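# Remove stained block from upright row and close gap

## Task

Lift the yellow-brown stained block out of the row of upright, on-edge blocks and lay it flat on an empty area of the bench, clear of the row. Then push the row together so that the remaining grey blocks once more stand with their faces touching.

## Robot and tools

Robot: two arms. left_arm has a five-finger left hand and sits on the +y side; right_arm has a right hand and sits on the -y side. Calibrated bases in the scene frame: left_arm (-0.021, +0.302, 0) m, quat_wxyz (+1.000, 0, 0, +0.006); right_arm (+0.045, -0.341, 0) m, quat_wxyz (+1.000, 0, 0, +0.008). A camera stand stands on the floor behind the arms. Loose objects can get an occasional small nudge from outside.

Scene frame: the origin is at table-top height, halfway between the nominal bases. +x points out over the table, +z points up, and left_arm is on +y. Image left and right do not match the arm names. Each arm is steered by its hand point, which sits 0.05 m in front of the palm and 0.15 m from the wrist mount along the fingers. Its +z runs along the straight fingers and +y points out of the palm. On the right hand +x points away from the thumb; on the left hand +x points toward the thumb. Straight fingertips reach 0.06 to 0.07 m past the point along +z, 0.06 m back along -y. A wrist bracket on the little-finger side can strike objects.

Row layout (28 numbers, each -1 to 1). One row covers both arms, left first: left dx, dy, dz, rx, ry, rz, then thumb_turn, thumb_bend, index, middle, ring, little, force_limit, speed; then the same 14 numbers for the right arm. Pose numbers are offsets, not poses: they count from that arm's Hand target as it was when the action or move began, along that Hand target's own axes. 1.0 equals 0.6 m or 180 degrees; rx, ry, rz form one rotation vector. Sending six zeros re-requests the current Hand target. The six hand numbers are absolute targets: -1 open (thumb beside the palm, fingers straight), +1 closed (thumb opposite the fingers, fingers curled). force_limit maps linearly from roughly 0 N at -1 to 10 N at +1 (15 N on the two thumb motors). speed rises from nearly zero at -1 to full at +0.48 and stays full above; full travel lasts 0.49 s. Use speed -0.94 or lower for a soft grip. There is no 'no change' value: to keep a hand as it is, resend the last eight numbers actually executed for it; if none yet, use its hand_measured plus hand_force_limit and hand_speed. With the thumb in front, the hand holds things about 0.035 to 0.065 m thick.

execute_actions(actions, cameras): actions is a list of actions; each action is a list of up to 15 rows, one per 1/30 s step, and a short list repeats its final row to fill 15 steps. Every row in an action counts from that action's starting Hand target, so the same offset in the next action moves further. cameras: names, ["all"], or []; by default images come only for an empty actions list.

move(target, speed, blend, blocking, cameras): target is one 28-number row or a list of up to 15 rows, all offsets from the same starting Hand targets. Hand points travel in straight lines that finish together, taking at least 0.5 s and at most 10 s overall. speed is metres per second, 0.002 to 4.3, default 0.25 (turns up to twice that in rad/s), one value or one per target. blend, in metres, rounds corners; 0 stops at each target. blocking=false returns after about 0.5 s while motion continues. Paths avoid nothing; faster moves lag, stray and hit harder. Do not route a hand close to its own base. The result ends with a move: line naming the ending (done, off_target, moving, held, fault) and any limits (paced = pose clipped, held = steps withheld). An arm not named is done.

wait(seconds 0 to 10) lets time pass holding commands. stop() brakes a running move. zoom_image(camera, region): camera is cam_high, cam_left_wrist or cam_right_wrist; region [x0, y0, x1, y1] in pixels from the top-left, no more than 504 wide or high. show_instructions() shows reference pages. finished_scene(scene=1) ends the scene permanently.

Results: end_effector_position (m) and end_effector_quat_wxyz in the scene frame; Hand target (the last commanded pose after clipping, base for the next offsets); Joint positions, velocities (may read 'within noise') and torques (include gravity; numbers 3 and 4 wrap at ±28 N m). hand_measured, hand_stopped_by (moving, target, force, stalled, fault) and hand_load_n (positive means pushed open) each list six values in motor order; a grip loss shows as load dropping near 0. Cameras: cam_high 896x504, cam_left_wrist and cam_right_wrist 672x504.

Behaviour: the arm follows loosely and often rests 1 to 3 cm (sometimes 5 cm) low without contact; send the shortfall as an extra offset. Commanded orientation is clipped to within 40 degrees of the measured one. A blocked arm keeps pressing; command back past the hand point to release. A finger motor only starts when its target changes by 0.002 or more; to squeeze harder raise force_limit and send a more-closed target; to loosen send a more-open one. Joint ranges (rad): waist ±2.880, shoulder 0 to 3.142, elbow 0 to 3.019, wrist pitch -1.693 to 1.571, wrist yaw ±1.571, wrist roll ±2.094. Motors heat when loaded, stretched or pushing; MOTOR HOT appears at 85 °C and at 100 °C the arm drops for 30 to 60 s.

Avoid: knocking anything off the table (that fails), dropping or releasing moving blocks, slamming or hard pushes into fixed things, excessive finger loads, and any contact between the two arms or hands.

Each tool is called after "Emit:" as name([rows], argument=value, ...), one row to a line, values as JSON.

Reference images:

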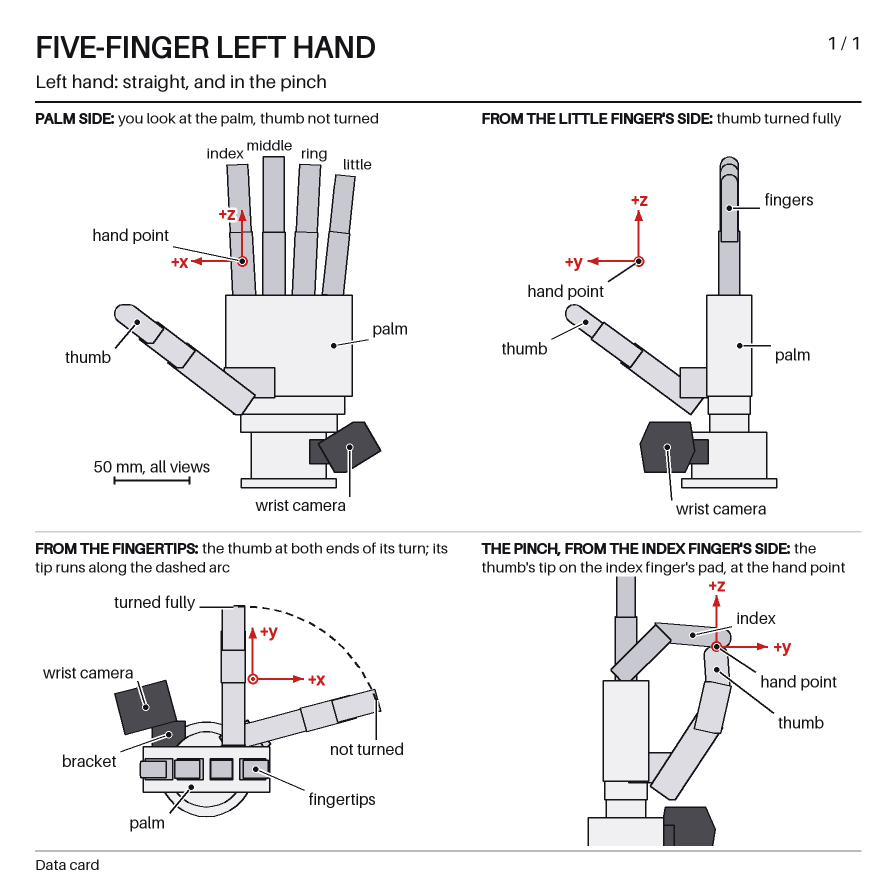

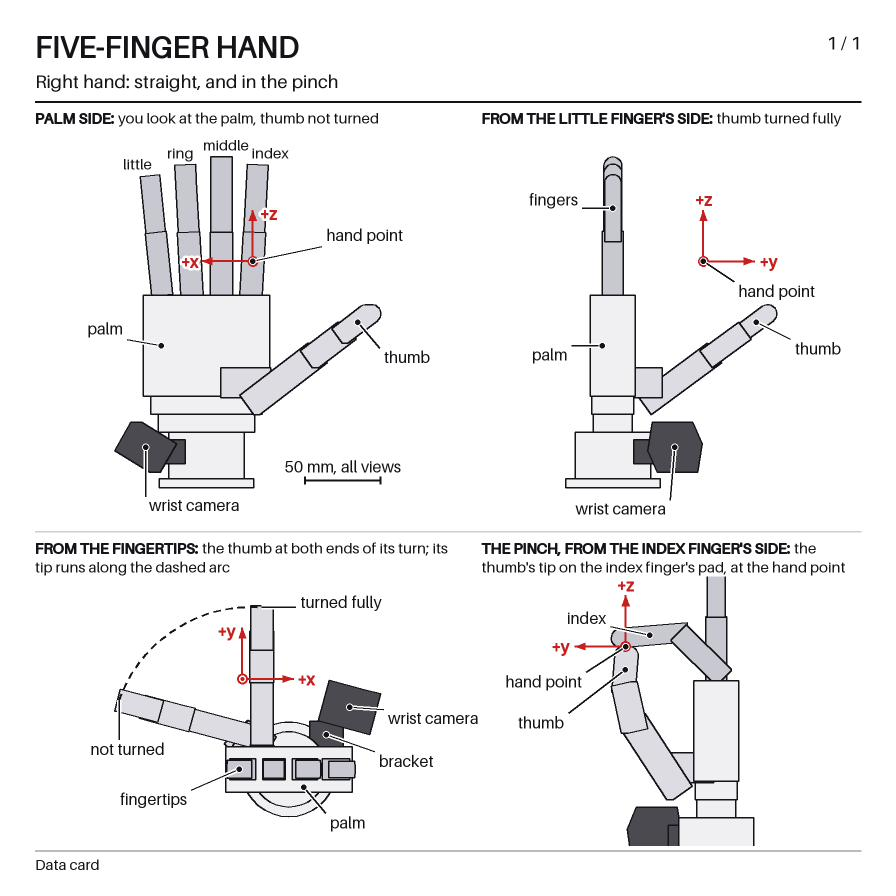

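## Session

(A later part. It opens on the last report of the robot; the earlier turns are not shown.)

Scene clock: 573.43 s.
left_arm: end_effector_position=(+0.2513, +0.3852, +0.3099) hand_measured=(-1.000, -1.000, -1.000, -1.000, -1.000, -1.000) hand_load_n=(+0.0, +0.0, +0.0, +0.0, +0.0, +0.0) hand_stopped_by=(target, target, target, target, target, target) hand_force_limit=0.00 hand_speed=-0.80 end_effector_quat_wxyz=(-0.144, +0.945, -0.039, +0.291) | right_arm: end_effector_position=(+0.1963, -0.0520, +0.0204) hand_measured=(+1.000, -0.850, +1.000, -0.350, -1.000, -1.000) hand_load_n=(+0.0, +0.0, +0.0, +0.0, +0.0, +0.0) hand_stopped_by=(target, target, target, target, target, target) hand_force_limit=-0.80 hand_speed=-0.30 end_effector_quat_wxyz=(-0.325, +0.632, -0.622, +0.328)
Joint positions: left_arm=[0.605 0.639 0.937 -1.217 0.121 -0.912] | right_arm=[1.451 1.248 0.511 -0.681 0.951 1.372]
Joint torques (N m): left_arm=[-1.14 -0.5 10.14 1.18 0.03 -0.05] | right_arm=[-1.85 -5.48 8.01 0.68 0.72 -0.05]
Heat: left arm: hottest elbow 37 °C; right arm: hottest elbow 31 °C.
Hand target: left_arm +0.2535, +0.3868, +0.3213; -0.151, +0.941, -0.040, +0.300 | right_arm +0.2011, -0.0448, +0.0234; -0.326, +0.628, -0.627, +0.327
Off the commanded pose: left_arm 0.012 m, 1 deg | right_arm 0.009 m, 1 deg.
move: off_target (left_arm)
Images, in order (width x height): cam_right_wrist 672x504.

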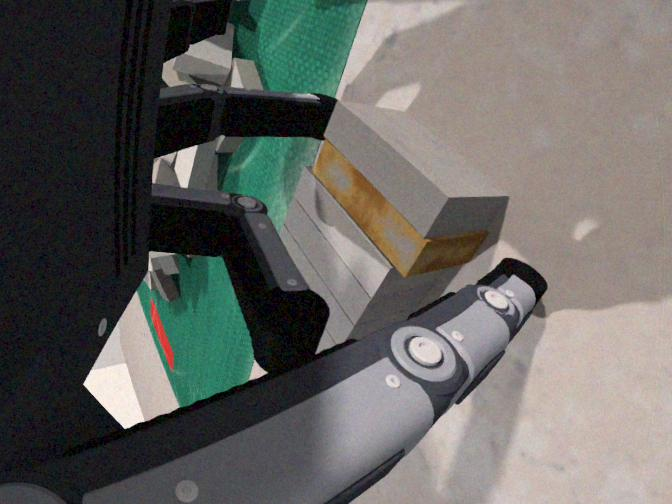

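Emit:
move([
  [0,0,0,0,0,0,-1,-1,-1,-1,-1,-1,0,-0.8,0,-0.0273,-0.0191,0,0,0,1,-0.85,1,-0.35,-1,-1,-0.8,-0.3],
  [0,0,0,0,0,0,-1,-1,-1,-1,-1,-1,0,-0.8,-0.0008,0.0041,0.0029,0,0,0,1,-0.85,1,-0.35,-1,-1,-0.8,-0.3],
], speed=0.08, cameras=["cam_right_wrist"])

Emit:
zoom_image(camera="cam_right_wrist", region=[270, 60, 590, 340])

Scene clock: 589.13 s.
left_arm: end_effector_position=(+0.2513, +0.3852, +0.3099) hand_measured=(-1.000, -1.000, -1.000, -1.000, -1.000, -1.000) hand_load_n=(+0.0, +0.0, +0.0, +0.0, -0.5, +0.0) hand_stopped_by=(target, target, target, target, target, target) hand_force_limit=0.00 hand_speed=-0.80 end_effector_quat_wxyz=(-0.144, +0.945, -0.039, +0.291) | right_arm: end_effector_position=(+0.1968, -0.0468, +0.0212) hand_measured=(+1.000, -0.850, +1.000, -0.350, -1.000, -1.000) hand_load_n=(+0.0, +0.0, +0.5, -0.5, +0.0, +0.0) hand_stopped_by=(target, target, target, target, target, target) hand_force_limit=-0.80 hand_speed=-0.30 end_effector_quat_wxyz=(-0.327, +0.631, -0.623, +0.326)
Joint positions: left_arm=[0.605 0.639 0.937 -1.217 0.121 -0.912] | right_arm=[1.451 1.259 0.522 -0.677 0.951 1.372]
Joint torques (N m): left_arm=[-1.55 -0.21 10.11 1.2 0.02 -0.04] | right_arm=[-1.79 -5.77 6.97 1.02 0.72 -0.03]
Heat: left arm: hottest elbow 37 °C; right arm: hottest elbow 31 °C.
Hand target: left_arm +0.2535, +0.3868, +0.3213; -0.151, +0.941, -0.040, +0.300 | right_arm +0.2011, -0.0442, +0.0205; -0.326, +0.628, -0.627, +0.326
Off the commanded pose: left_arm 0.012 m, 1 deg | right_arm 0.005 m, 1 deg.
move: off_target (left_arm)
Images, in order (width x height): cam_right_wrist 672x504.

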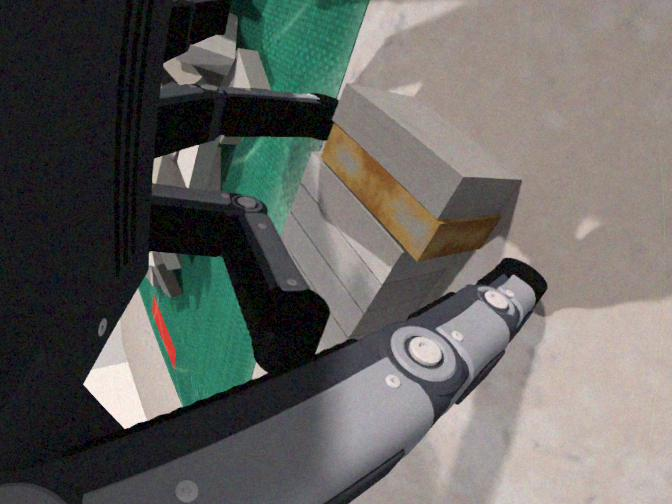

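Scaled by 1.575 from the camera's 672x504 image, which has a finer 960x720 frame.

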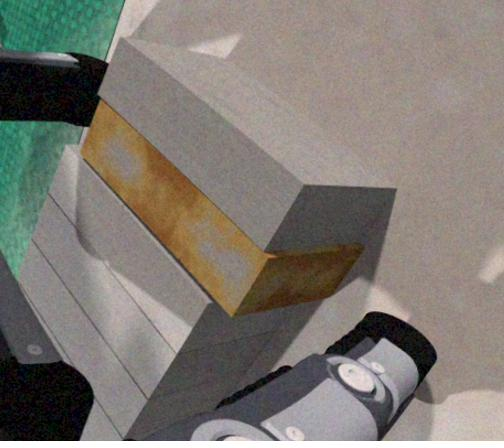

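Emit:
move(target=[0,0,0,0,0,0,-1,-1,-1,-1,-1,-1,0,-0.8,0,0,0,0,0,0,1,-0.55,1,-0.35,-1,-1,-0.8,-0.8], speed=0.08, cameras=["cam_right_wrist"])

Emit:
zoom_image(camera="cam_right_wrist", region=[270, 60, 590, 340])

Scene clock: 601.27 s.
left_arm: end_effector_position=(+0.2513, +0.3852, +0.3099) hand_measured=(-1.000, -1.000, -1.000, -1.000, -1.000, -1.000) hand_load_n=(-0.5, +0.0, +0.0, +0.0, +0.0, +0.0) hand_stopped_by=(target, target, target, target, target, target) hand_force_limit=0.00 hand_speed=-0.80 end_effector_quat_wxyz=(-0.144, +0.945, -0.039, +0.291) | right_arm: end_effector_position=(+0.1967, -0.0467, +0.0211) hand_measured=(+1.000, -0.550, +1.000, -0.350, -1.000, -1.000) hand_load_n=(+0.0, +0.0, +0.0, +0.0, +0.0, +0.0) hand_stopped_by=(target, target, target, target, target, target) hand_force_limit=-0.80 hand_speed=-0.80 end_effector_quat_wxyz=(-0.327, +0.632, -0.623, +0.326)
Joint positions: left_arm=[0.605 0.639 0.937 -1.217 0.121 -0.912] | right_arm=[1.451 1.259 0.522 -0.677 0.95 1.372]
Joint torques (N m): left_arm=[-1.14 -0.67 10.11 1.16 0.05 -0.04] | right_arm=[-1.73 -5.83 6.93 1.03 0.74 -0.04]
Heat: left arm: hottest elbow 37 °C; right arm: hottest elbow 31 °C.
Hand target: left_arm +0.2535, +0.3868, +0.3213; -0.151, +0.941, -0.040, +0.300 | right_arm +0.2011, -0.0442, +0.0205; -0.326, +0.628, -0.627, +0.326
Off the commanded pose: left_arm 0.012 m, 1 deg | right_arm 0.005 m, 1 deg.
move: off_target (left_arm)
Images, in order (width x height): cam_right_wrist 672x504.

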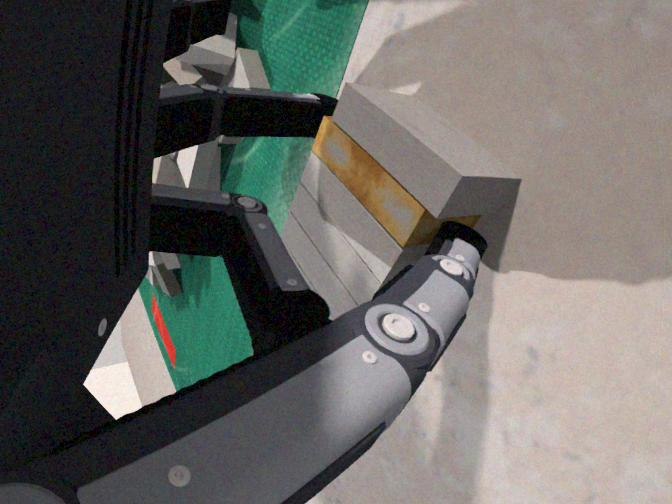

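Scaled by 1.575 from the camera's 672x504 image, which has a finer 960x720 frame.

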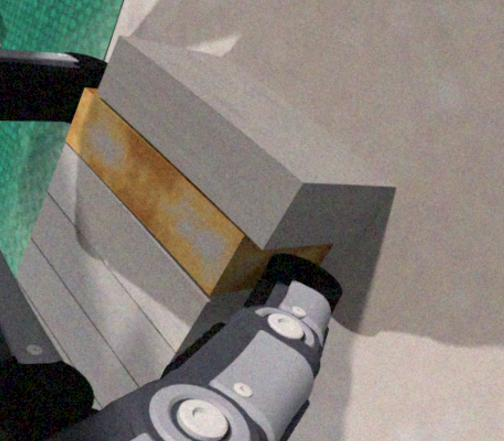

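Emit:
move(target=[0,0,0,0,0,0,-1,-1,-1,-1,-1,-1,0,-0.8,0,0,0,0,0,0,1,-0.35,1,-0.35,-1,-1,-0.8,-0.8], speed=0.08, cameras=["cam_right_wrist"])

Emit:
zoom_image(camera="cam_right_wrist", region=[270, 60, 590, 340])

Scene clock: 607.97 s.
left_arm: end_effector_position=(+0.2513, +0.3852, +0.3099) hand_measured=(-1.000, -1.000, -1.000, -1.000, -1.000, -1.000) hand_load_n=(+0.0, +0.0, +0.0, +0.0, +0.0, +0.0) hand_stopped_by=(target, target, target, target, target, target) hand_force_limit=0.00 hand_speed=-0.80 end_effector_quat_wxyz=(-0.144, +0.945, -0.039, +0.291) | right_arm: end_effector_position=(+0.1964, -0.0467, +0.0209) hand_measured=(+1.000, -0.350, +1.000, -0.350, -1.000, -1.000) hand_load_n=(+0.5, +0.0, +0.0, +0.0, +0.0, +0.0) hand_stopped_by=(target, target, target, target, target, target) hand_force_limit=-0.80 hand_speed=-0.80 end_effector_quat_wxyz=(-0.326, +0.632, -0.623, +0.325)
Joint positions: left_arm=[0.605 0.639 0.937 -1.217 0.121 -0.912] | right_arm=[1.451 1.259 0.522 -0.677 0.949 1.372]
Joint torques (N m): left_arm=[-1.44 -0.67 10.14 1.21 0.03 -0.05] | right_arm=[-1.73 -5.77 6.94 1.03 0.82 -0.04]
Heat: left arm: hottest elbow 37 °C; right arm: hottest elbow 31 °C.
Hand target: left_arm +0.2535, +0.3868, +0.3213; -0.151, +0.941, -0.040, +0.300 | right_arm +0.2011, -0.0442, +0.0205; -0.326, +0.628, -0.627, +0.326
Off the commanded pose: left_arm 0.012 m, 1 deg | right_arm 0.005 m, 1 deg.
move: off_target (left_arm)
Images, in order (width x height): cam_right_wrist 672x504.

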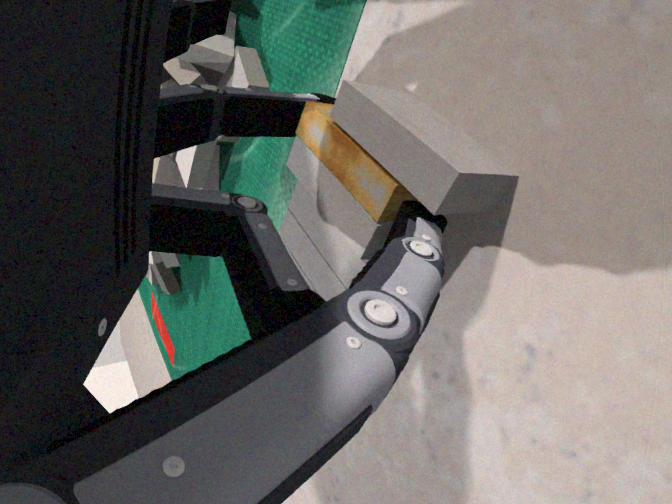

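Scaled by 1.575 from the camera's 672x504 image, which has a finer 960x720 frame.

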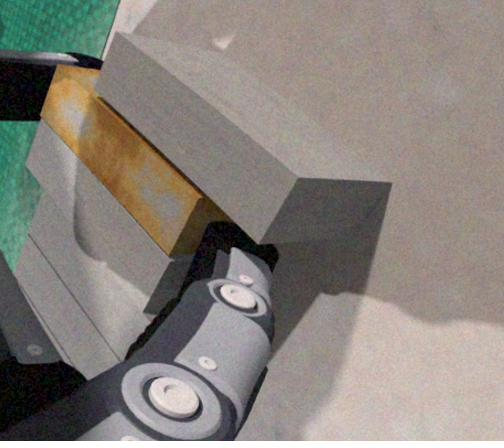

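Emit:
move(target=[0,0,0,0,0,0,-1,-1,-1,-1,-1,-1,0,-0.8,0,0,0,0,0,0,1,-0.35,1,0.3,-1,-1,-0.5,-0.85], speed=0.08, cameras=["cam_right_wrist"])

Emit:
zoom_image(camera="cam_right_wrist", region=[270, 60, 590, 340])

Scene clock: 628.17 s.
left_arm: end_effector_position=(+0.2513, +0.3852, +0.3099) hand_measured=(-1.000, -1.000, -1.000, -1.000, -1.000, -1.000) hand_load_n=(+0.0, +0.0, +0.0, +0.0, +0.0, +0.0) hand_stopped_by=(target, target, target, target, target, target) hand_force_limit=0.00 hand_speed=-0.80 end_effector_quat_wxyz=(-0.144, +0.945, -0.039, +0.291) | right_arm: end_effector_position=(+0.1965, -0.0467, +0.0209) hand_measured=(+1.000, -0.350, +1.000, -0.270, -1.000, -1.000) hand_load_n=(+0.0, +2.5, +0.5, +2.5, +0.0, +0.0) hand_stopped_by=(target, target, target, force, target, target) hand_force_limit=-0.50 hand_speed=-0.85 end_effector_quat_wxyz=(-0.326, +0.632, -0.623, +0.325)
Joint positions: left_arm=[0.605 0.639 0.937 -1.217 0.121 -0.912] | right_arm=[1.451 1.259 0.522 -0.677 0.949 1.372]
Joint torques (N m): left_arm=[-1.26 -0.73 10.15 1.32 0.04 -0.05] | right_arm=[-1.73 -5.77 6.94 1.03 0.82 -0.04]
Heat: left arm: hottest elbow 38 °C; right arm: hottest elbow 31 °C.
Hand target: left_arm +0.2535, +0.3868, +0.3213; -0.151, +0.941, -0.040, +0.300 | right_arm +0.2011, -0.0442, +0.0205; -0.326, +0.628, -0.627, +0.326
Off the commanded pose: left_arm 0.012 m, 1 deg | right_arm 0.005 m, 1 deg.
move: off_target (left_arm)
Images, in order (width x height): cam_right_wrist 672x504.

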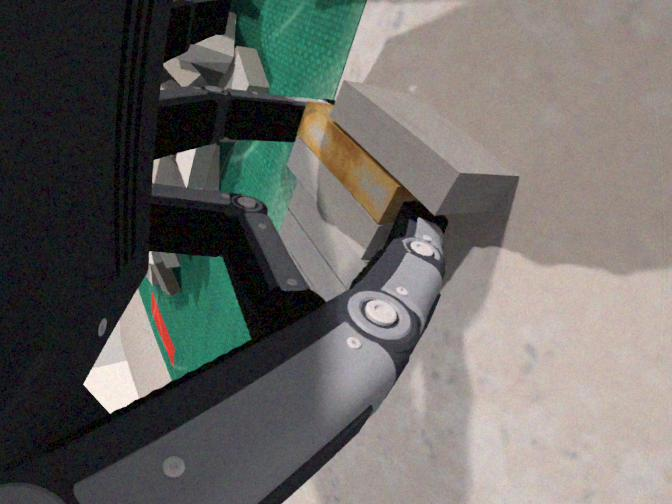

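Scaled by 1.575 from the camera's 672x504 image, which has a finer 960x720 frame.

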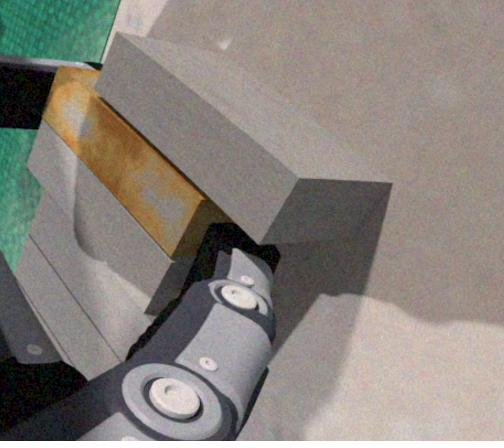

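Emit:
move(target=[0,0,0,0,0,0,-1,-1,-1,-1,-1,-1,0,-0.8,0,-0.0273,-0.0191,0,0,0,1,-0.35,1,0.3,-1,-1,-0.5,-0.85], speed=0.05, cameras=["cam_right_wrist"])

Emit:
zoom_image(camera="cam_right_wrist", region=[270, 60, 590, 340])

Scene clock: 635.67 s.
left_arm: end_effector_position=(+0.2513, +0.3852, +0.3099) hand_measured=(-1.000, -1.000, -1.000, -1.000, -1.000, -1.000) hand_load_n=(+0.0, +0.0, +0.0, +0.0, +0.0, +0.0) hand_stopped_by=(target, target, target, target, target, target) hand_force_limit=0.00 hand_speed=-0.80 end_effector_quat_wxyz=(-0.144, +0.945, -0.039, +0.291) | right_arm: end_effector_position=(+0.1953, -0.0558, +0.0260) hand_measured=(+1.000, -0.350, +1.000, -0.270, -1.000, -1.000) hand_load_n=(+0.5, +2.5, +0.0, +1.5, +0.0, +0.0) hand_stopped_by=(target, target, target, force, target, target) hand_force_limit=-0.50 hand_speed=-0.85 end_effector_quat_wxyz=(-0.317, +0.636, -0.620, +0.332)
Joint positions: left_arm=[0.605 0.639 0.937 -1.217 0.121 -0.912] | right_arm=[1.451 1.231 0.522 -0.729 0.947 1.372]
Joint torques (N m): left_arm=[-1.2 -0.5 10.22 1.11 0.02 -0.03] | right_arm=[-1.73 -7.47 9.16 -0.12 0.9 -0.04]
Heat: left arm: hottest elbow 38 °C; right arm: hottest elbow 31 °C.
Hand target: left_arm +0.2535, +0.3868, +0.3213; -0.151, +0.941, -0.040, +0.300 | right_arm +0.2011, -0.0442, +0.0405; -0.326, +0.628, -0.627, +0.326
Off the commanded pose: left_arm 0.012 m, 1 deg | right_arm 0.019 m, 2 deg.
move: off_target (left_arm, right_arm)
Images, in order (width x height): cam_right_wrist 672x504.

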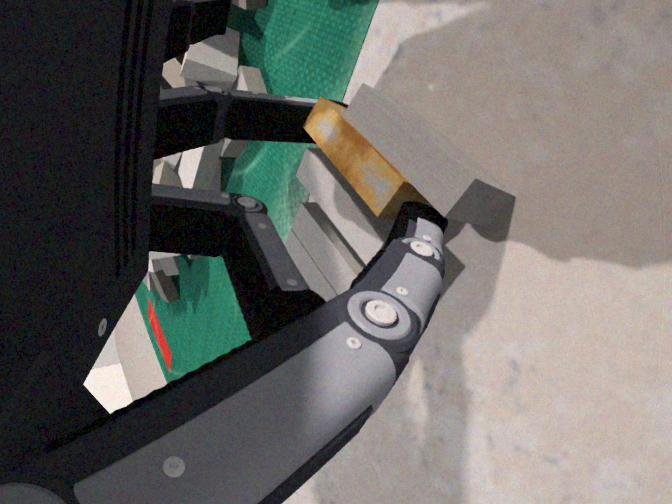

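Scaled by 1.575 from the camera's 672x504 image, which has a finer 960x720 frame.

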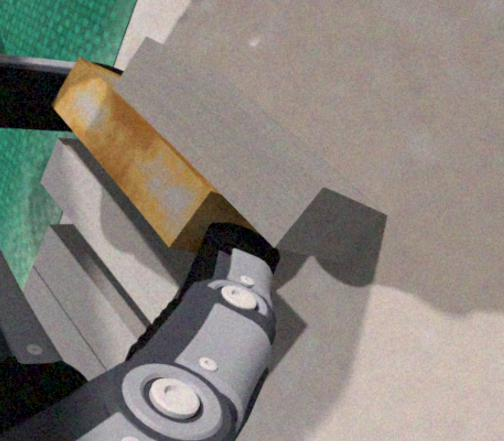

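Emit:
move(target=[0,0,0,0,0,0,-1,-1,-1,-1,-1,-1,0,-0.8,0,-0.0683,-0.0478,0,0,0,1,-0.35,1,0.3,-1,-1,-0.5,-0.85], speed=0.08, cameras=["cam_high","cam_right_wrist"])

Emit:
zoom_image(camera="cam_right_wrist", region=[270, 60, 590, 340])

Scene clock: 650.27 s.
left_arm: end_effector_position=(+0.2513, +0.3852, +0.3099) hand_measured=(-1.000, -1.000, -1.000, -1.000, -1.000, -1.000) hand_load_n=(+0.0, +0.0, +0.0, +0.0, +0.0, +0.0) hand_stopped_by=(target, target, target, target, target, target) hand_force_limit=0.00 hand_speed=-0.80 end_effector_quat_wxyz=(-0.144, +0.945, -0.039, +0.291) | right_arm: end_effector_position=(+0.1949, -0.0592, +0.0704) hand_measured=(+1.000, -0.350, +1.000, -0.270, -1.000, -1.000) hand_load_n=(+0.5, +2.5, +0.0, +1.5, +0.0, +0.0) hand_stopped_by=(target, target, target, force, target, target) hand_force_limit=-0.50 hand_speed=-0.85 end_effector_quat_wxyz=(-0.313, +0.639, -0.618, +0.335)
Joint positions: left_arm=[0.605 0.639 0.937 -1.217 0.121 -0.912] | right_arm=[1.451 1.128 0.592 -0.914 0.947 1.371]
Joint torques (N m): left_arm=[-1.38 -0.44 10.15 1.17 0.03 -0.02] | right_arm=[-1.79 -6.77 10.86 -0.2 0.91 -0.04]
Heat: left arm: hottest elbow 38 °C; right arm: hottest elbow 32 °C.
Hand target: left_arm +0.2535, +0.3868, +0.3213; -0.151, +0.941, -0.040, +0.300 | right_arm +0.2012, -0.0443, +0.0904; -0.326, +0.628, -0.627, +0.327
Off the commanded pose: left_arm 0.012 m, 1 deg | right_arm 0.026 m, 3 deg.
move: off_target (left_arm, right_arm)
Images, in order (width x height): cam_high 896x504, cam_right_wrist 672x504.

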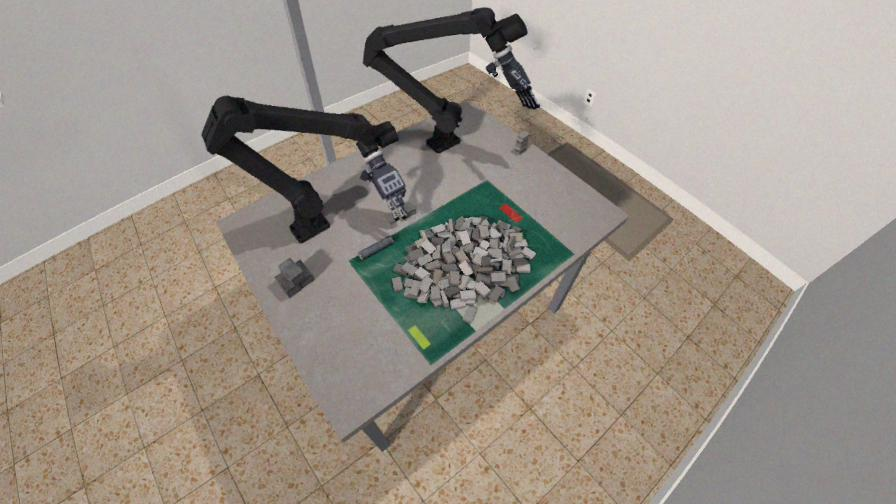

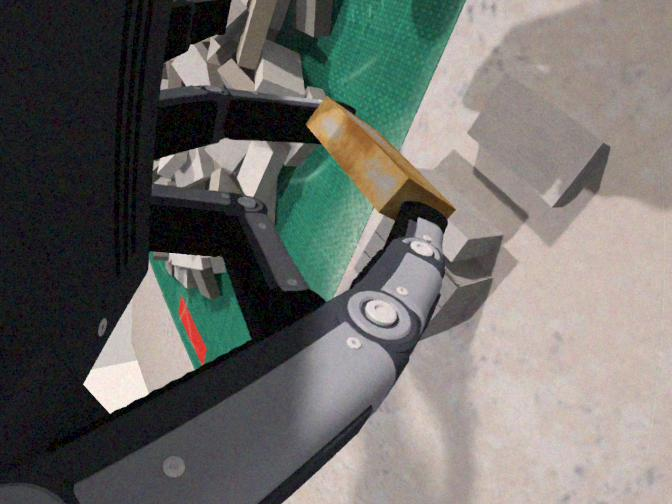

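Scaled by 1.575 from the camera's 672x504 image, which has a finer 960x720 frame.

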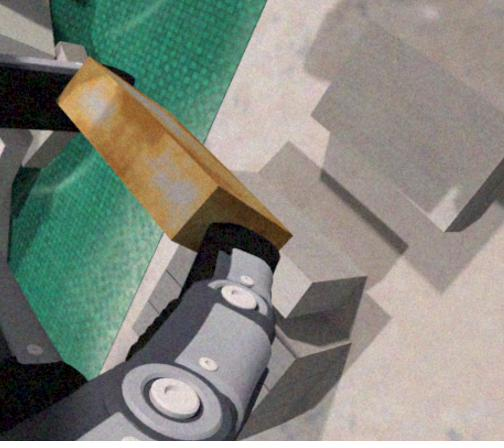

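Emit:
move([
  [0,0,0,0,0,0,-1,-1,-1,-1,-1,-1,0,-0.8,0,-0.0819,-0.0574,0,0,0,1,-0.35,1,0.3,1,1,-0.5,-0.85],
  [0,0,0,0,0,0,-1,-1,-1,-1,-1,-1,0,-0.8,-0.3067,-0.057,-0.0928,0,-0.0797,0.1138,1,-0.35,1,0.3,1,1,-0.5,-0.85],
], speed=0.15, blend=0.02, cameras=["cam_high","cam_right_wrist"])

Emit:
zoom_image(camera="cam_high", region=[370, 150, 470, 250])

Scene clock: 738.43 s.
left_arm: end_effector_position=(+0.2513, +0.3852, +0.3099) hand_measured=(-1.000, -1.000, -1.000, -1.000, -1.000, -1.000) hand_load_n=(+0.0, +0.0, +0.0, +0.0, +0.0, +0.0) hand_stopped_by=(target, target, target, target, target, target) hand_force_limit=0.00 hand_speed=-0.80 end_effector_quat_wxyz=(-0.144, +0.945, -0.039, +0.291) | right_arm: end_effector_position=(+0.1799, +0.1140, +0.1292) hand_measured=(+1.000, -0.350, +1.000, -0.270, +1.000, +1.000) hand_load_n=(+0.0, +1.5, +0.0, +1.0, +0.0, +0.0) hand_stopped_by=(target, target, target, force, target, target) hand_force_limit=-0.50 hand_speed=-0.85 end_effector_quat_wxyz=(+0.434, -0.556, +0.679, -0.206)
Joint positions: left_arm=[0.605 0.639 0.937 -1.217 0.121 -0.912] | right_arm=[1.527 1.344 0.859 -0.689 0.947 1.536]
Joint torques (N m): left_arm=[-1.44 -0.44 10.14 1.18 0.03 -0.03] | right_arm=[0.38 -9.11 11.74 1.68 0.93 0.2]
Heat: left arm: hottest elbow 38 °C; right arm: hottest elbow 34 °C.
Hand target: left_arm +0.2535, +0.3868, +0.3213; -0.151, +0.941, -0.040, +0.300 | right_arm +0.1750, +0.1399, +0.1504; +0.454, -0.542, +0.683, -0.183
Off the commanded pose: left_arm 0.012 m, 1 deg | right_arm 0.034 m, 4 deg.
move: off_target (left_arm, right_arm)
Images, in order (width x height): cam_high 896x504, cam_right_wrist 672x504.

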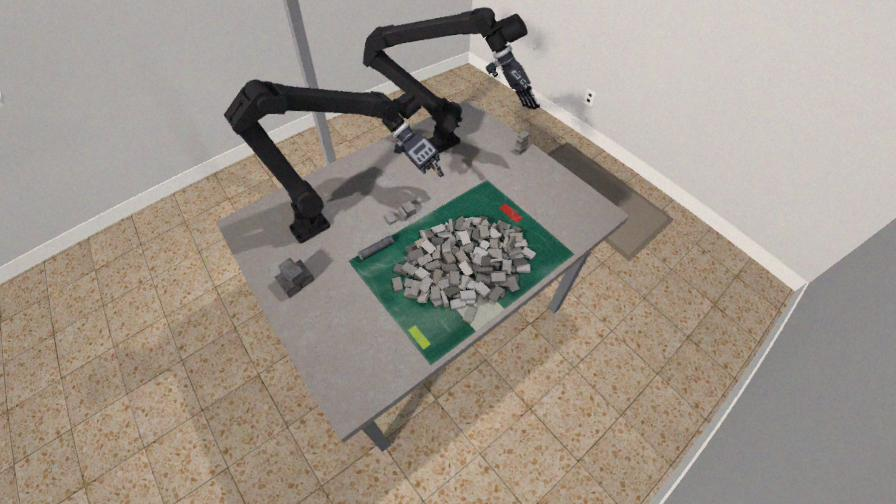

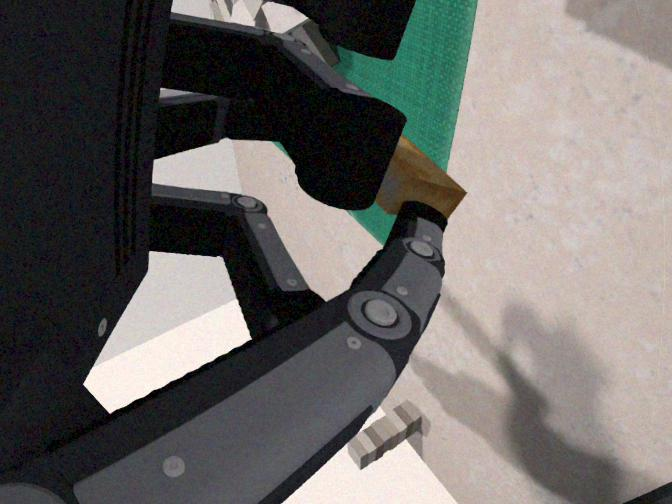

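Scaled by 5.040 from the camera's 896x504 image, which has a finer 1280x720 frame.

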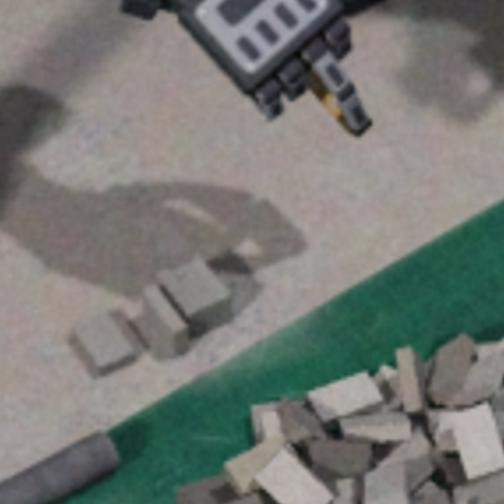

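Emit:
move(target=[0,0,0,0,0,0,-1,-1,-1,-1,-1,-1,0,-0.8,0.0564,0.0989,0.0693,0,0,0,1,-0.35,1,0.3,1,1,-0.5,-0.85], speed=0.1, cameras=["cam_high","cam_right_wrist"])

Emit:
zoom_image(camera="cam_right_wrist", region=[250, 60, 570, 340])

Scene clock: 757.90 s.
left_arm: end_effector_position=(+0.2513, +0.3852, +0.3099) hand_measured=(-1.000, -1.000, -1.000, -1.000, -1.000, -1.000) hand_load_n=(+0.0, +0.0, +0.0, +0.0, +0.0, +0.0) hand_stopped_by=(target, target, target, target, target, target) hand_force_limit=0.00 hand_speed=-0.80 end_effector_quat_wxyz=(-0.144, +0.945, -0.039, +0.291) | right_arm: end_effector_position=(+0.1804, +0.1328, +0.0684) hand_measured=(+1.000, -0.350, +1.000, -0.270, +1.000, +1.000) hand_load_n=(+0.0, +1.5, +0.0, +1.0, +0.0, +0.0) hand_stopped_by=(target, target, target, force, target, target) hand_force_limit=-0.50 hand_speed=-0.85 end_effector_quat_wxyz=(+0.446, -0.546, +0.683, -0.192)
Joint positions: left_arm=[0.605 0.639 0.937 -1.217 0.121 -0.912] | right_arm=[1.527 1.483 0.794 -0.443 0.947 1.538]
Joint torques (N m): left_arm=[-1.38 -0.67 10.02 1.25 0.03 -0.05] | right_arm=[0.32 -10.52 7.32 1.68 0.93 0.16]
Heat: left arm: hottest elbow 38 °C; right arm: hottest elbow 35 °C.
Hand target: left_arm +0.2535, +0.3868, +0.3213; -0.151, +0.941, -0.040, +0.300 | right_arm +0.1749, +0.1398, +0.0704; +0.454, -0.542, +0.683, -0.183
Off the commanded pose: left_arm 0.012 m, 1 deg | right_arm 0.009 m, 1 deg.
move: off_target (left_arm)
Images, in order (width x height): cam_high 896x504, cam_right_wrist 672x504.

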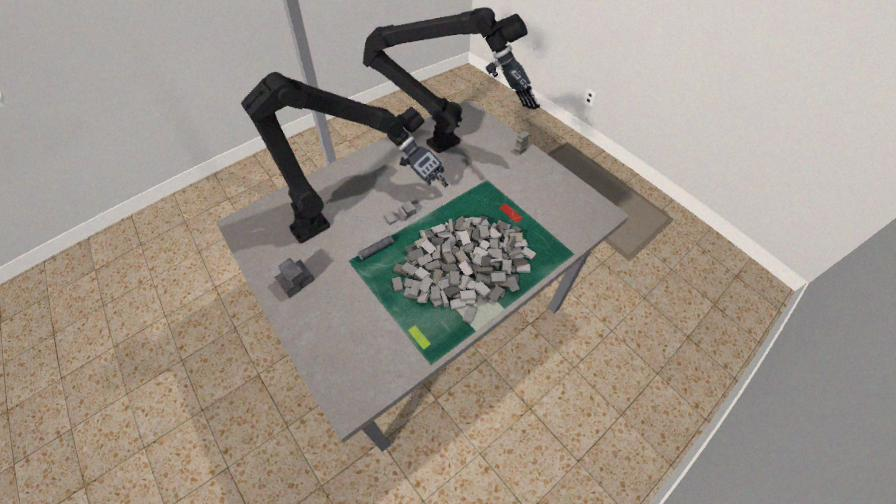

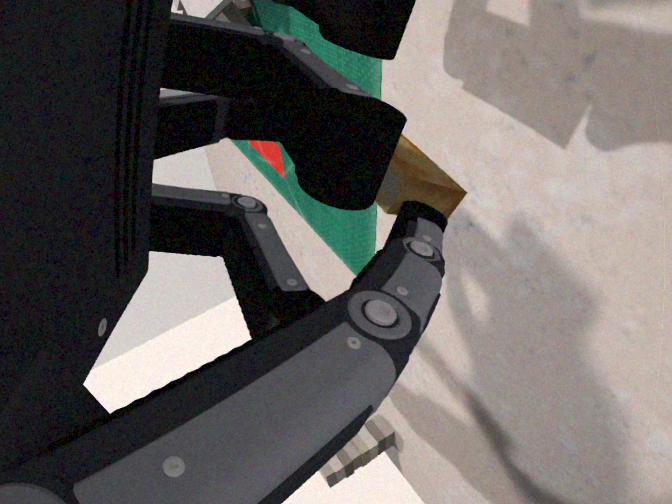

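Scaled by 1.575 from the camera's 672x504 image, which has a finer 960x720 frame.

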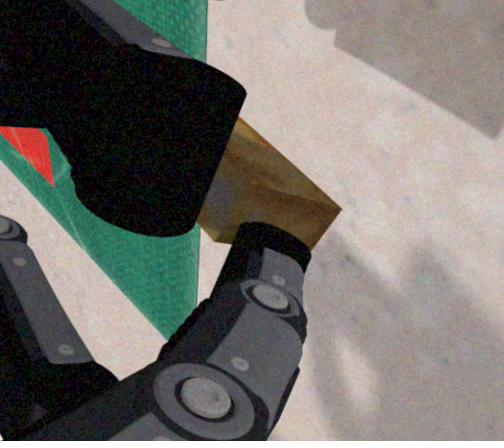

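Emit:
move(target=[0,0,0,0,0,0,-1,-1,-1,-1,-1,-1,0,-0.8,0.0197,0.0346,0.0243,0,0,0,1,-0.35,1,0.3,-1,-1,-0.5,-0.4], speed=0.08, cameras=["cam_right_wrist"])

Emit:
zoom_image(camera="cam_right_wrist", region=[250, 60, 570, 340])

Scene clock: 765.77 s.
left_arm: end_effector_position=(+0.2513, +0.3852, +0.3099) hand_measured=(-1.000, -1.000, -1.000, -1.000, -1.000, -1.000) hand_load_n=(+0.0, +0.0, +0.0, +0.0, +0.0, +0.0) hand_stopped_by=(target, target, target, target, target, target) hand_force_limit=0.00 hand_speed=-0.80 end_effector_quat_wxyz=(-0.144, +0.945, -0.039, +0.291) | right_arm: end_effector_position=(+0.1805, +0.1332, +0.0411) hand_measured=(+1.000, -0.350, +1.000, -0.270, -1.000, -1.000) hand_load_n=(+0.0, +1.5, +0.0, +1.0, +0.0, +0.0) hand_stopped_by=(target, target, target, force, target, target) hand_force_limit=-0.50 hand_speed=-0.40 end_effector_quat_wxyz=(+0.447, -0.545, +0.683, -0.191)
Joint positions: left_arm=[0.605 0.639 0.937 -1.217 0.121 -0.912] | right_arm=[1.527 1.542 0.765 -0.354 0.948 1.538]
Joint torques (N m): left_arm=[-1.38 -0.26 10.09 1.24 0.02 -0.06] | right_arm=[0.38 -10.81 6.83 1.76 0.92 0.15]
Heat: left arm: hottest elbow 39 °C; right arm: hottest elbow 34 °C.
Hand target: left_arm +0.2535, +0.3868, +0.3213; -0.151, +0.941, -0.040, +0.300 | right_arm +0.1749, +0.1398, +0.0424; +0.454, -0.542, +0.683, -0.183
Off the commanded pose: left_arm 0.012 m, 1 deg | right_arm 0.009 m, 1 deg.
move: off_target (left_arm)
Images, in order (width x height): cam_right_wrist 672x504.

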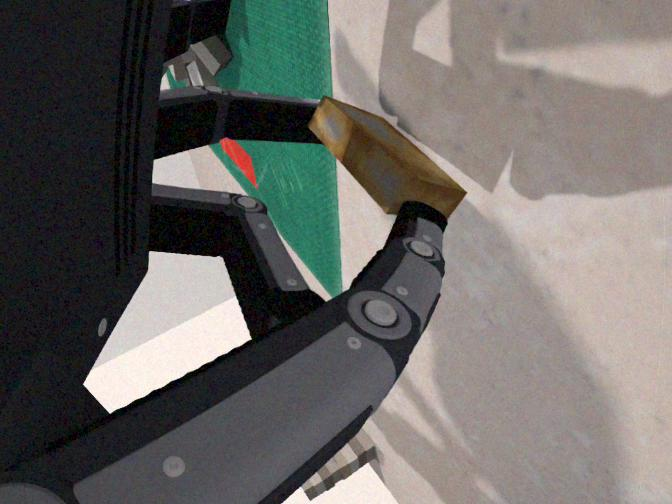

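Scaled by 1.575 from the camera's 672x504 image, which has a finer 960x720 frame.

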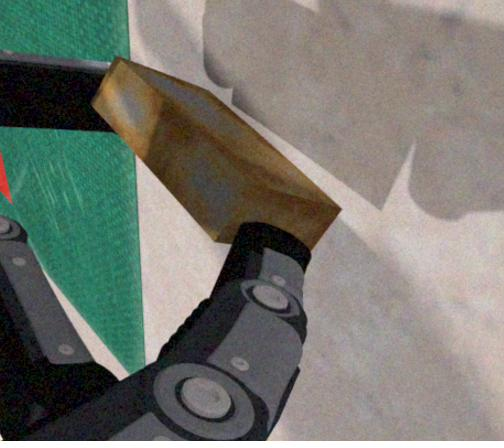

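Emit:
move(target=[0,0,0,0,0,0,-1,-1,-1,-1,-1,-1,0,-0.8,0.0085,0.0148,0.0104,0,0,0,1,-0.35,1,0.3,-1,-1,-0.5,-0.4], speed=0.05, cameras=["cam_right_wrist"])

Emit:
zoom_image(camera="cam_right_wrist", region=[250, 60, 570, 340])

Scene clock: 772.13 s.
left_arm: end_effector_position=(+0.2513, +0.3852, +0.3099) hand_measured=(-1.000, -1.000, -1.000, -1.000, -1.000, -1.000) hand_load_n=(+0.0, +0.0, +0.0, +0.0, +0.0, +0.0) hand_stopped_by=(target, target, target, target, target, target) hand_force_limit=0.00 hand_speed=-0.80 end_effector_quat_wxyz=(-0.144, +0.945, -0.039, +0.291) | right_arm: end_effector_position=(+0.1809, +0.1356, +0.0337) hand_measured=(+1.000, -0.350, +1.000, -0.270, -1.000, -1.000) hand_load_n=(+0.0, +1.5, +0.0, +1.5, +0.0, +0.0) hand_stopped_by=(target, target, target, force, target, target) hand_force_limit=-0.50 hand_speed=-0.40 end_effector_quat_wxyz=(+0.450, -0.542, +0.684, -0.188)
Joint positions: left_arm=[0.605 0.639 0.937 -1.217 0.121 -0.912] | right_arm=[1.527 1.563 0.758 -0.315 0.95 1.538]
Joint torques (N m): left_arm=[-1.55 -0.5 10.18 1.24 0.03 -0.06] | right_arm=[0.38 -10.4 6.41 1.69 0.84 0.15]
Heat: left arm: hottest elbow 39 °C; right arm: hottest elbow 34 °C.
Hand target: left_arm +0.2535, +0.3868, +0.3213; -0.151, +0.941, -0.040, +0.300 | right_arm +0.1749, +0.1396, +0.0302; +0.454, -0.542, +0.683, -0.183
Off the commanded pose: left_arm 0.012 m, 1 deg | right_arm 0.008 m, 1 deg.
move: off_target (left_arm)
Images, in order (width x height): cam_right_wrist 672x504.

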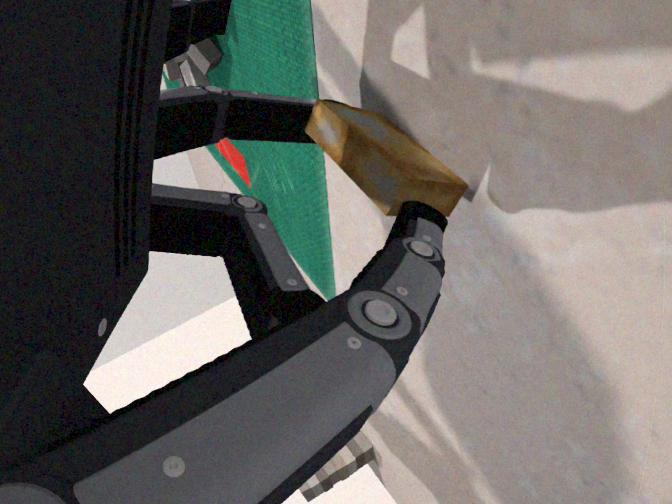

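Scaled by 1.575 from the camera's 672x504 image, which has a finer 960x720 frame.

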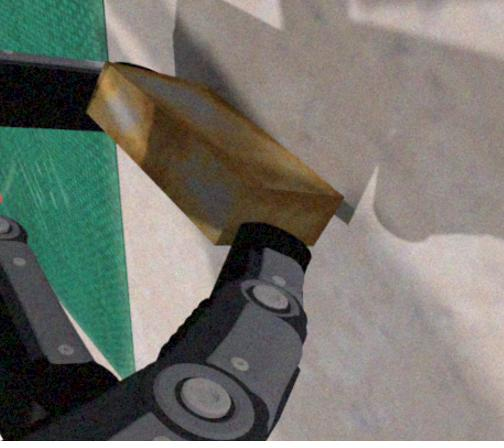

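Emit:
move(target=[0,0,0,0,0,0,-1,-1,-1,-1,-1,-1,0,-0.8,0.006,0.0105,0.0074,0,0,0,1,-0.35,1,0.3,-1,-1,-0.5,-0.4], speed=0.05, cameras=["cam_right_wrist"])

Emit:
zoom_image(camera="cam_right_wrist", region=[250, 60, 570, 340])

Scene clock: 782.53 s.
left_arm: end_effector_position=(+0.2513, +0.3852, +0.3099) hand_measured=(-1.000, -1.000, -1.000, -1.000, -1.000, -1.000) hand_load_n=(-0.5, +0.0, +0.0, +0.0, +0.0, +0.0) hand_stopped_by=(target, target, target, target, target, target) hand_force_limit=0.00 hand_speed=-0.80 end_effector_quat_wxyz=(-0.144, +0.945, -0.039, +0.291) | right_arm: end_effector_position=(+0.1814, +0.1394, +0.0308) hand_measured=(+1.000, -0.350, +1.000, -0.270, -1.000, -1.000) hand_load_n=(+0.5, +2.0, +0.0, +1.5, +0.0, +0.0) hand_stopped_by=(target, target, target, force, target, target) hand_force_limit=-0.50 hand_speed=-0.40 end_effector_quat_wxyz=(+0.455, -0.538, +0.685, -0.184)
Joint positions: left_arm=[0.605 0.639 0.937 -1.217 0.121 -0.912] | right_arm=[1.527 1.577 0.756 -0.283 0.952 1.539]
Joint torques (N m): left_arm=[-1.49 -0.44 10.17 1.25 0.03 -0.04] | right_arm=[0.32 -9.93 5.94 1.57 0.74 0.14]
Heat: left arm: hottest elbow 39 °C; right arm: hottest elbow 33 °C.
Hand target: left_arm +0.2535, +0.3868, +0.3213; -0.151, +0.941, -0.040, +0.300 | right_arm +0.1750, +0.1396, +0.0217; +0.454, -0.542, +0.683, -0.183
Off the commanded pose: left_arm 0.012 m, 1 deg | right_arm 0.011 m, 1 deg.
move: off_target (left_arm, right_arm)
Images, in order (width x height): cam_right_wrist 672x504.

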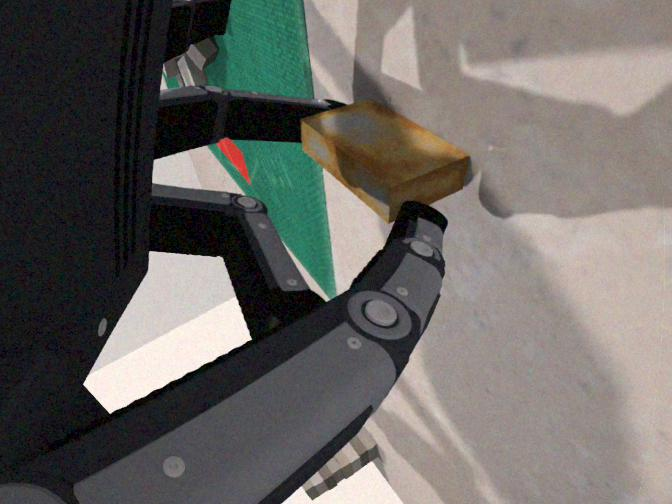

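Scaled by 1.575 from the camera's 672x504 image, which has a finer 960x720 frame.

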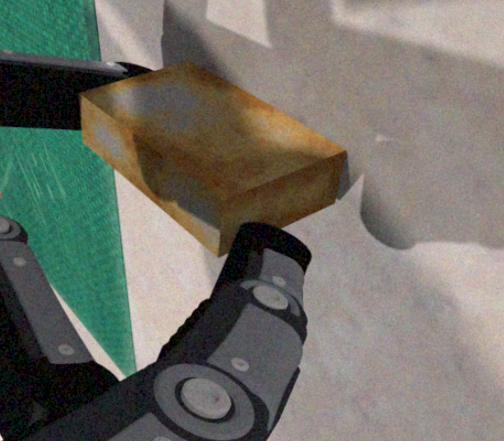

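Emit:
move(target=[0,0,0,0,0,0,-1,-1,-1,-1,-1,-1,0,-0.8,0,0,0,0,0,0,1,-0.55,1,0.3,-1,-1,-0.5,-0.85], speed=0.05, cameras=["cam_right_wrist"])

Emit:
zoom_image(camera="cam_right_wrist", region=[250, 60, 570, 340])

Scene clock: 788.83 s.
left_arm: end_effector_position=(+0.2513, +0.3852, +0.3099) hand_measured=(-1.000, -1.000, -1.000, -1.000, -1.000, -1.000) hand_load_n=(-0.5, +0.0, +0.0, +0.0, +0.0, +0.0) hand_stopped_by=(target, target, target, target, target, target) hand_force_limit=0.00 hand_speed=-0.80 end_effector_quat_wxyz=(-0.144, +0.945, -0.039, +0.291) | right_arm: end_effector_position=(+0.1813, +0.1373, +0.0274) hand_measured=(+1.000, -0.550, +1.000, -0.270, -1.000, -1.000) hand_load_n=(+0.0, +0.0, +0.0, +0.0, +0.0, +0.0) hand_stopped_by=(target, target, target, force, target, target) hand_force_limit=-0.50 hand_speed=-0.85 end_effector_quat_wxyz=(+0.453, -0.540, +0.685, -0.186)
Joint positions: left_arm=[0.605 0.639 0.937 -1.217 0.121 -0.912] | right_arm=[1.527 1.582 0.752 -0.283 0.952 1.539]
Joint torques (N m): left_arm=[-1.38 -0.67 10.15 1.2 -0.01 -0.02] | right_arm=[0.26 -10.4 6.19 1.54 0.74 0.14]
Heat: left arm: hottest elbow 39 °C; right arm: hottest elbow 33 °C.
Hand target: left_arm +0.2535, +0.3868, +0.3213; -0.151, +0.941, -0.040, +0.300 | right_arm +0.1749, +0.1398, +0.0219; +0.454, -0.542, +0.683, -0.183
Off the commanded pose: left_arm 0.012 m, 1 deg | right_arm 0.009 m, 1 deg.
move: off_target (left_arm)
Images, in order (width x height): cam_right_wrist 672x504.

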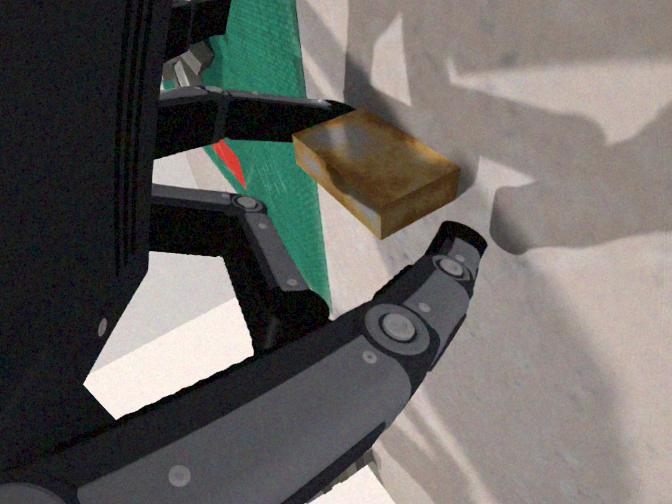

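Scaled by 1.575 from the camera's 672x504 image, which has a finer 960x720 frame.

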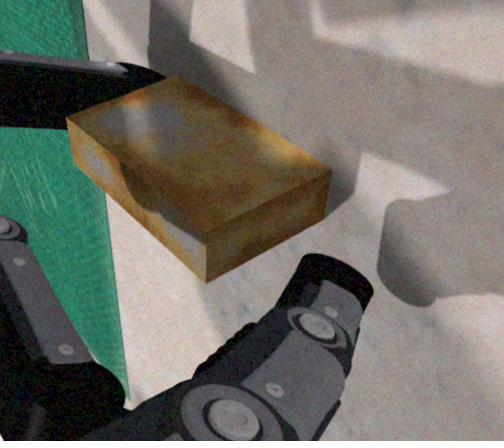

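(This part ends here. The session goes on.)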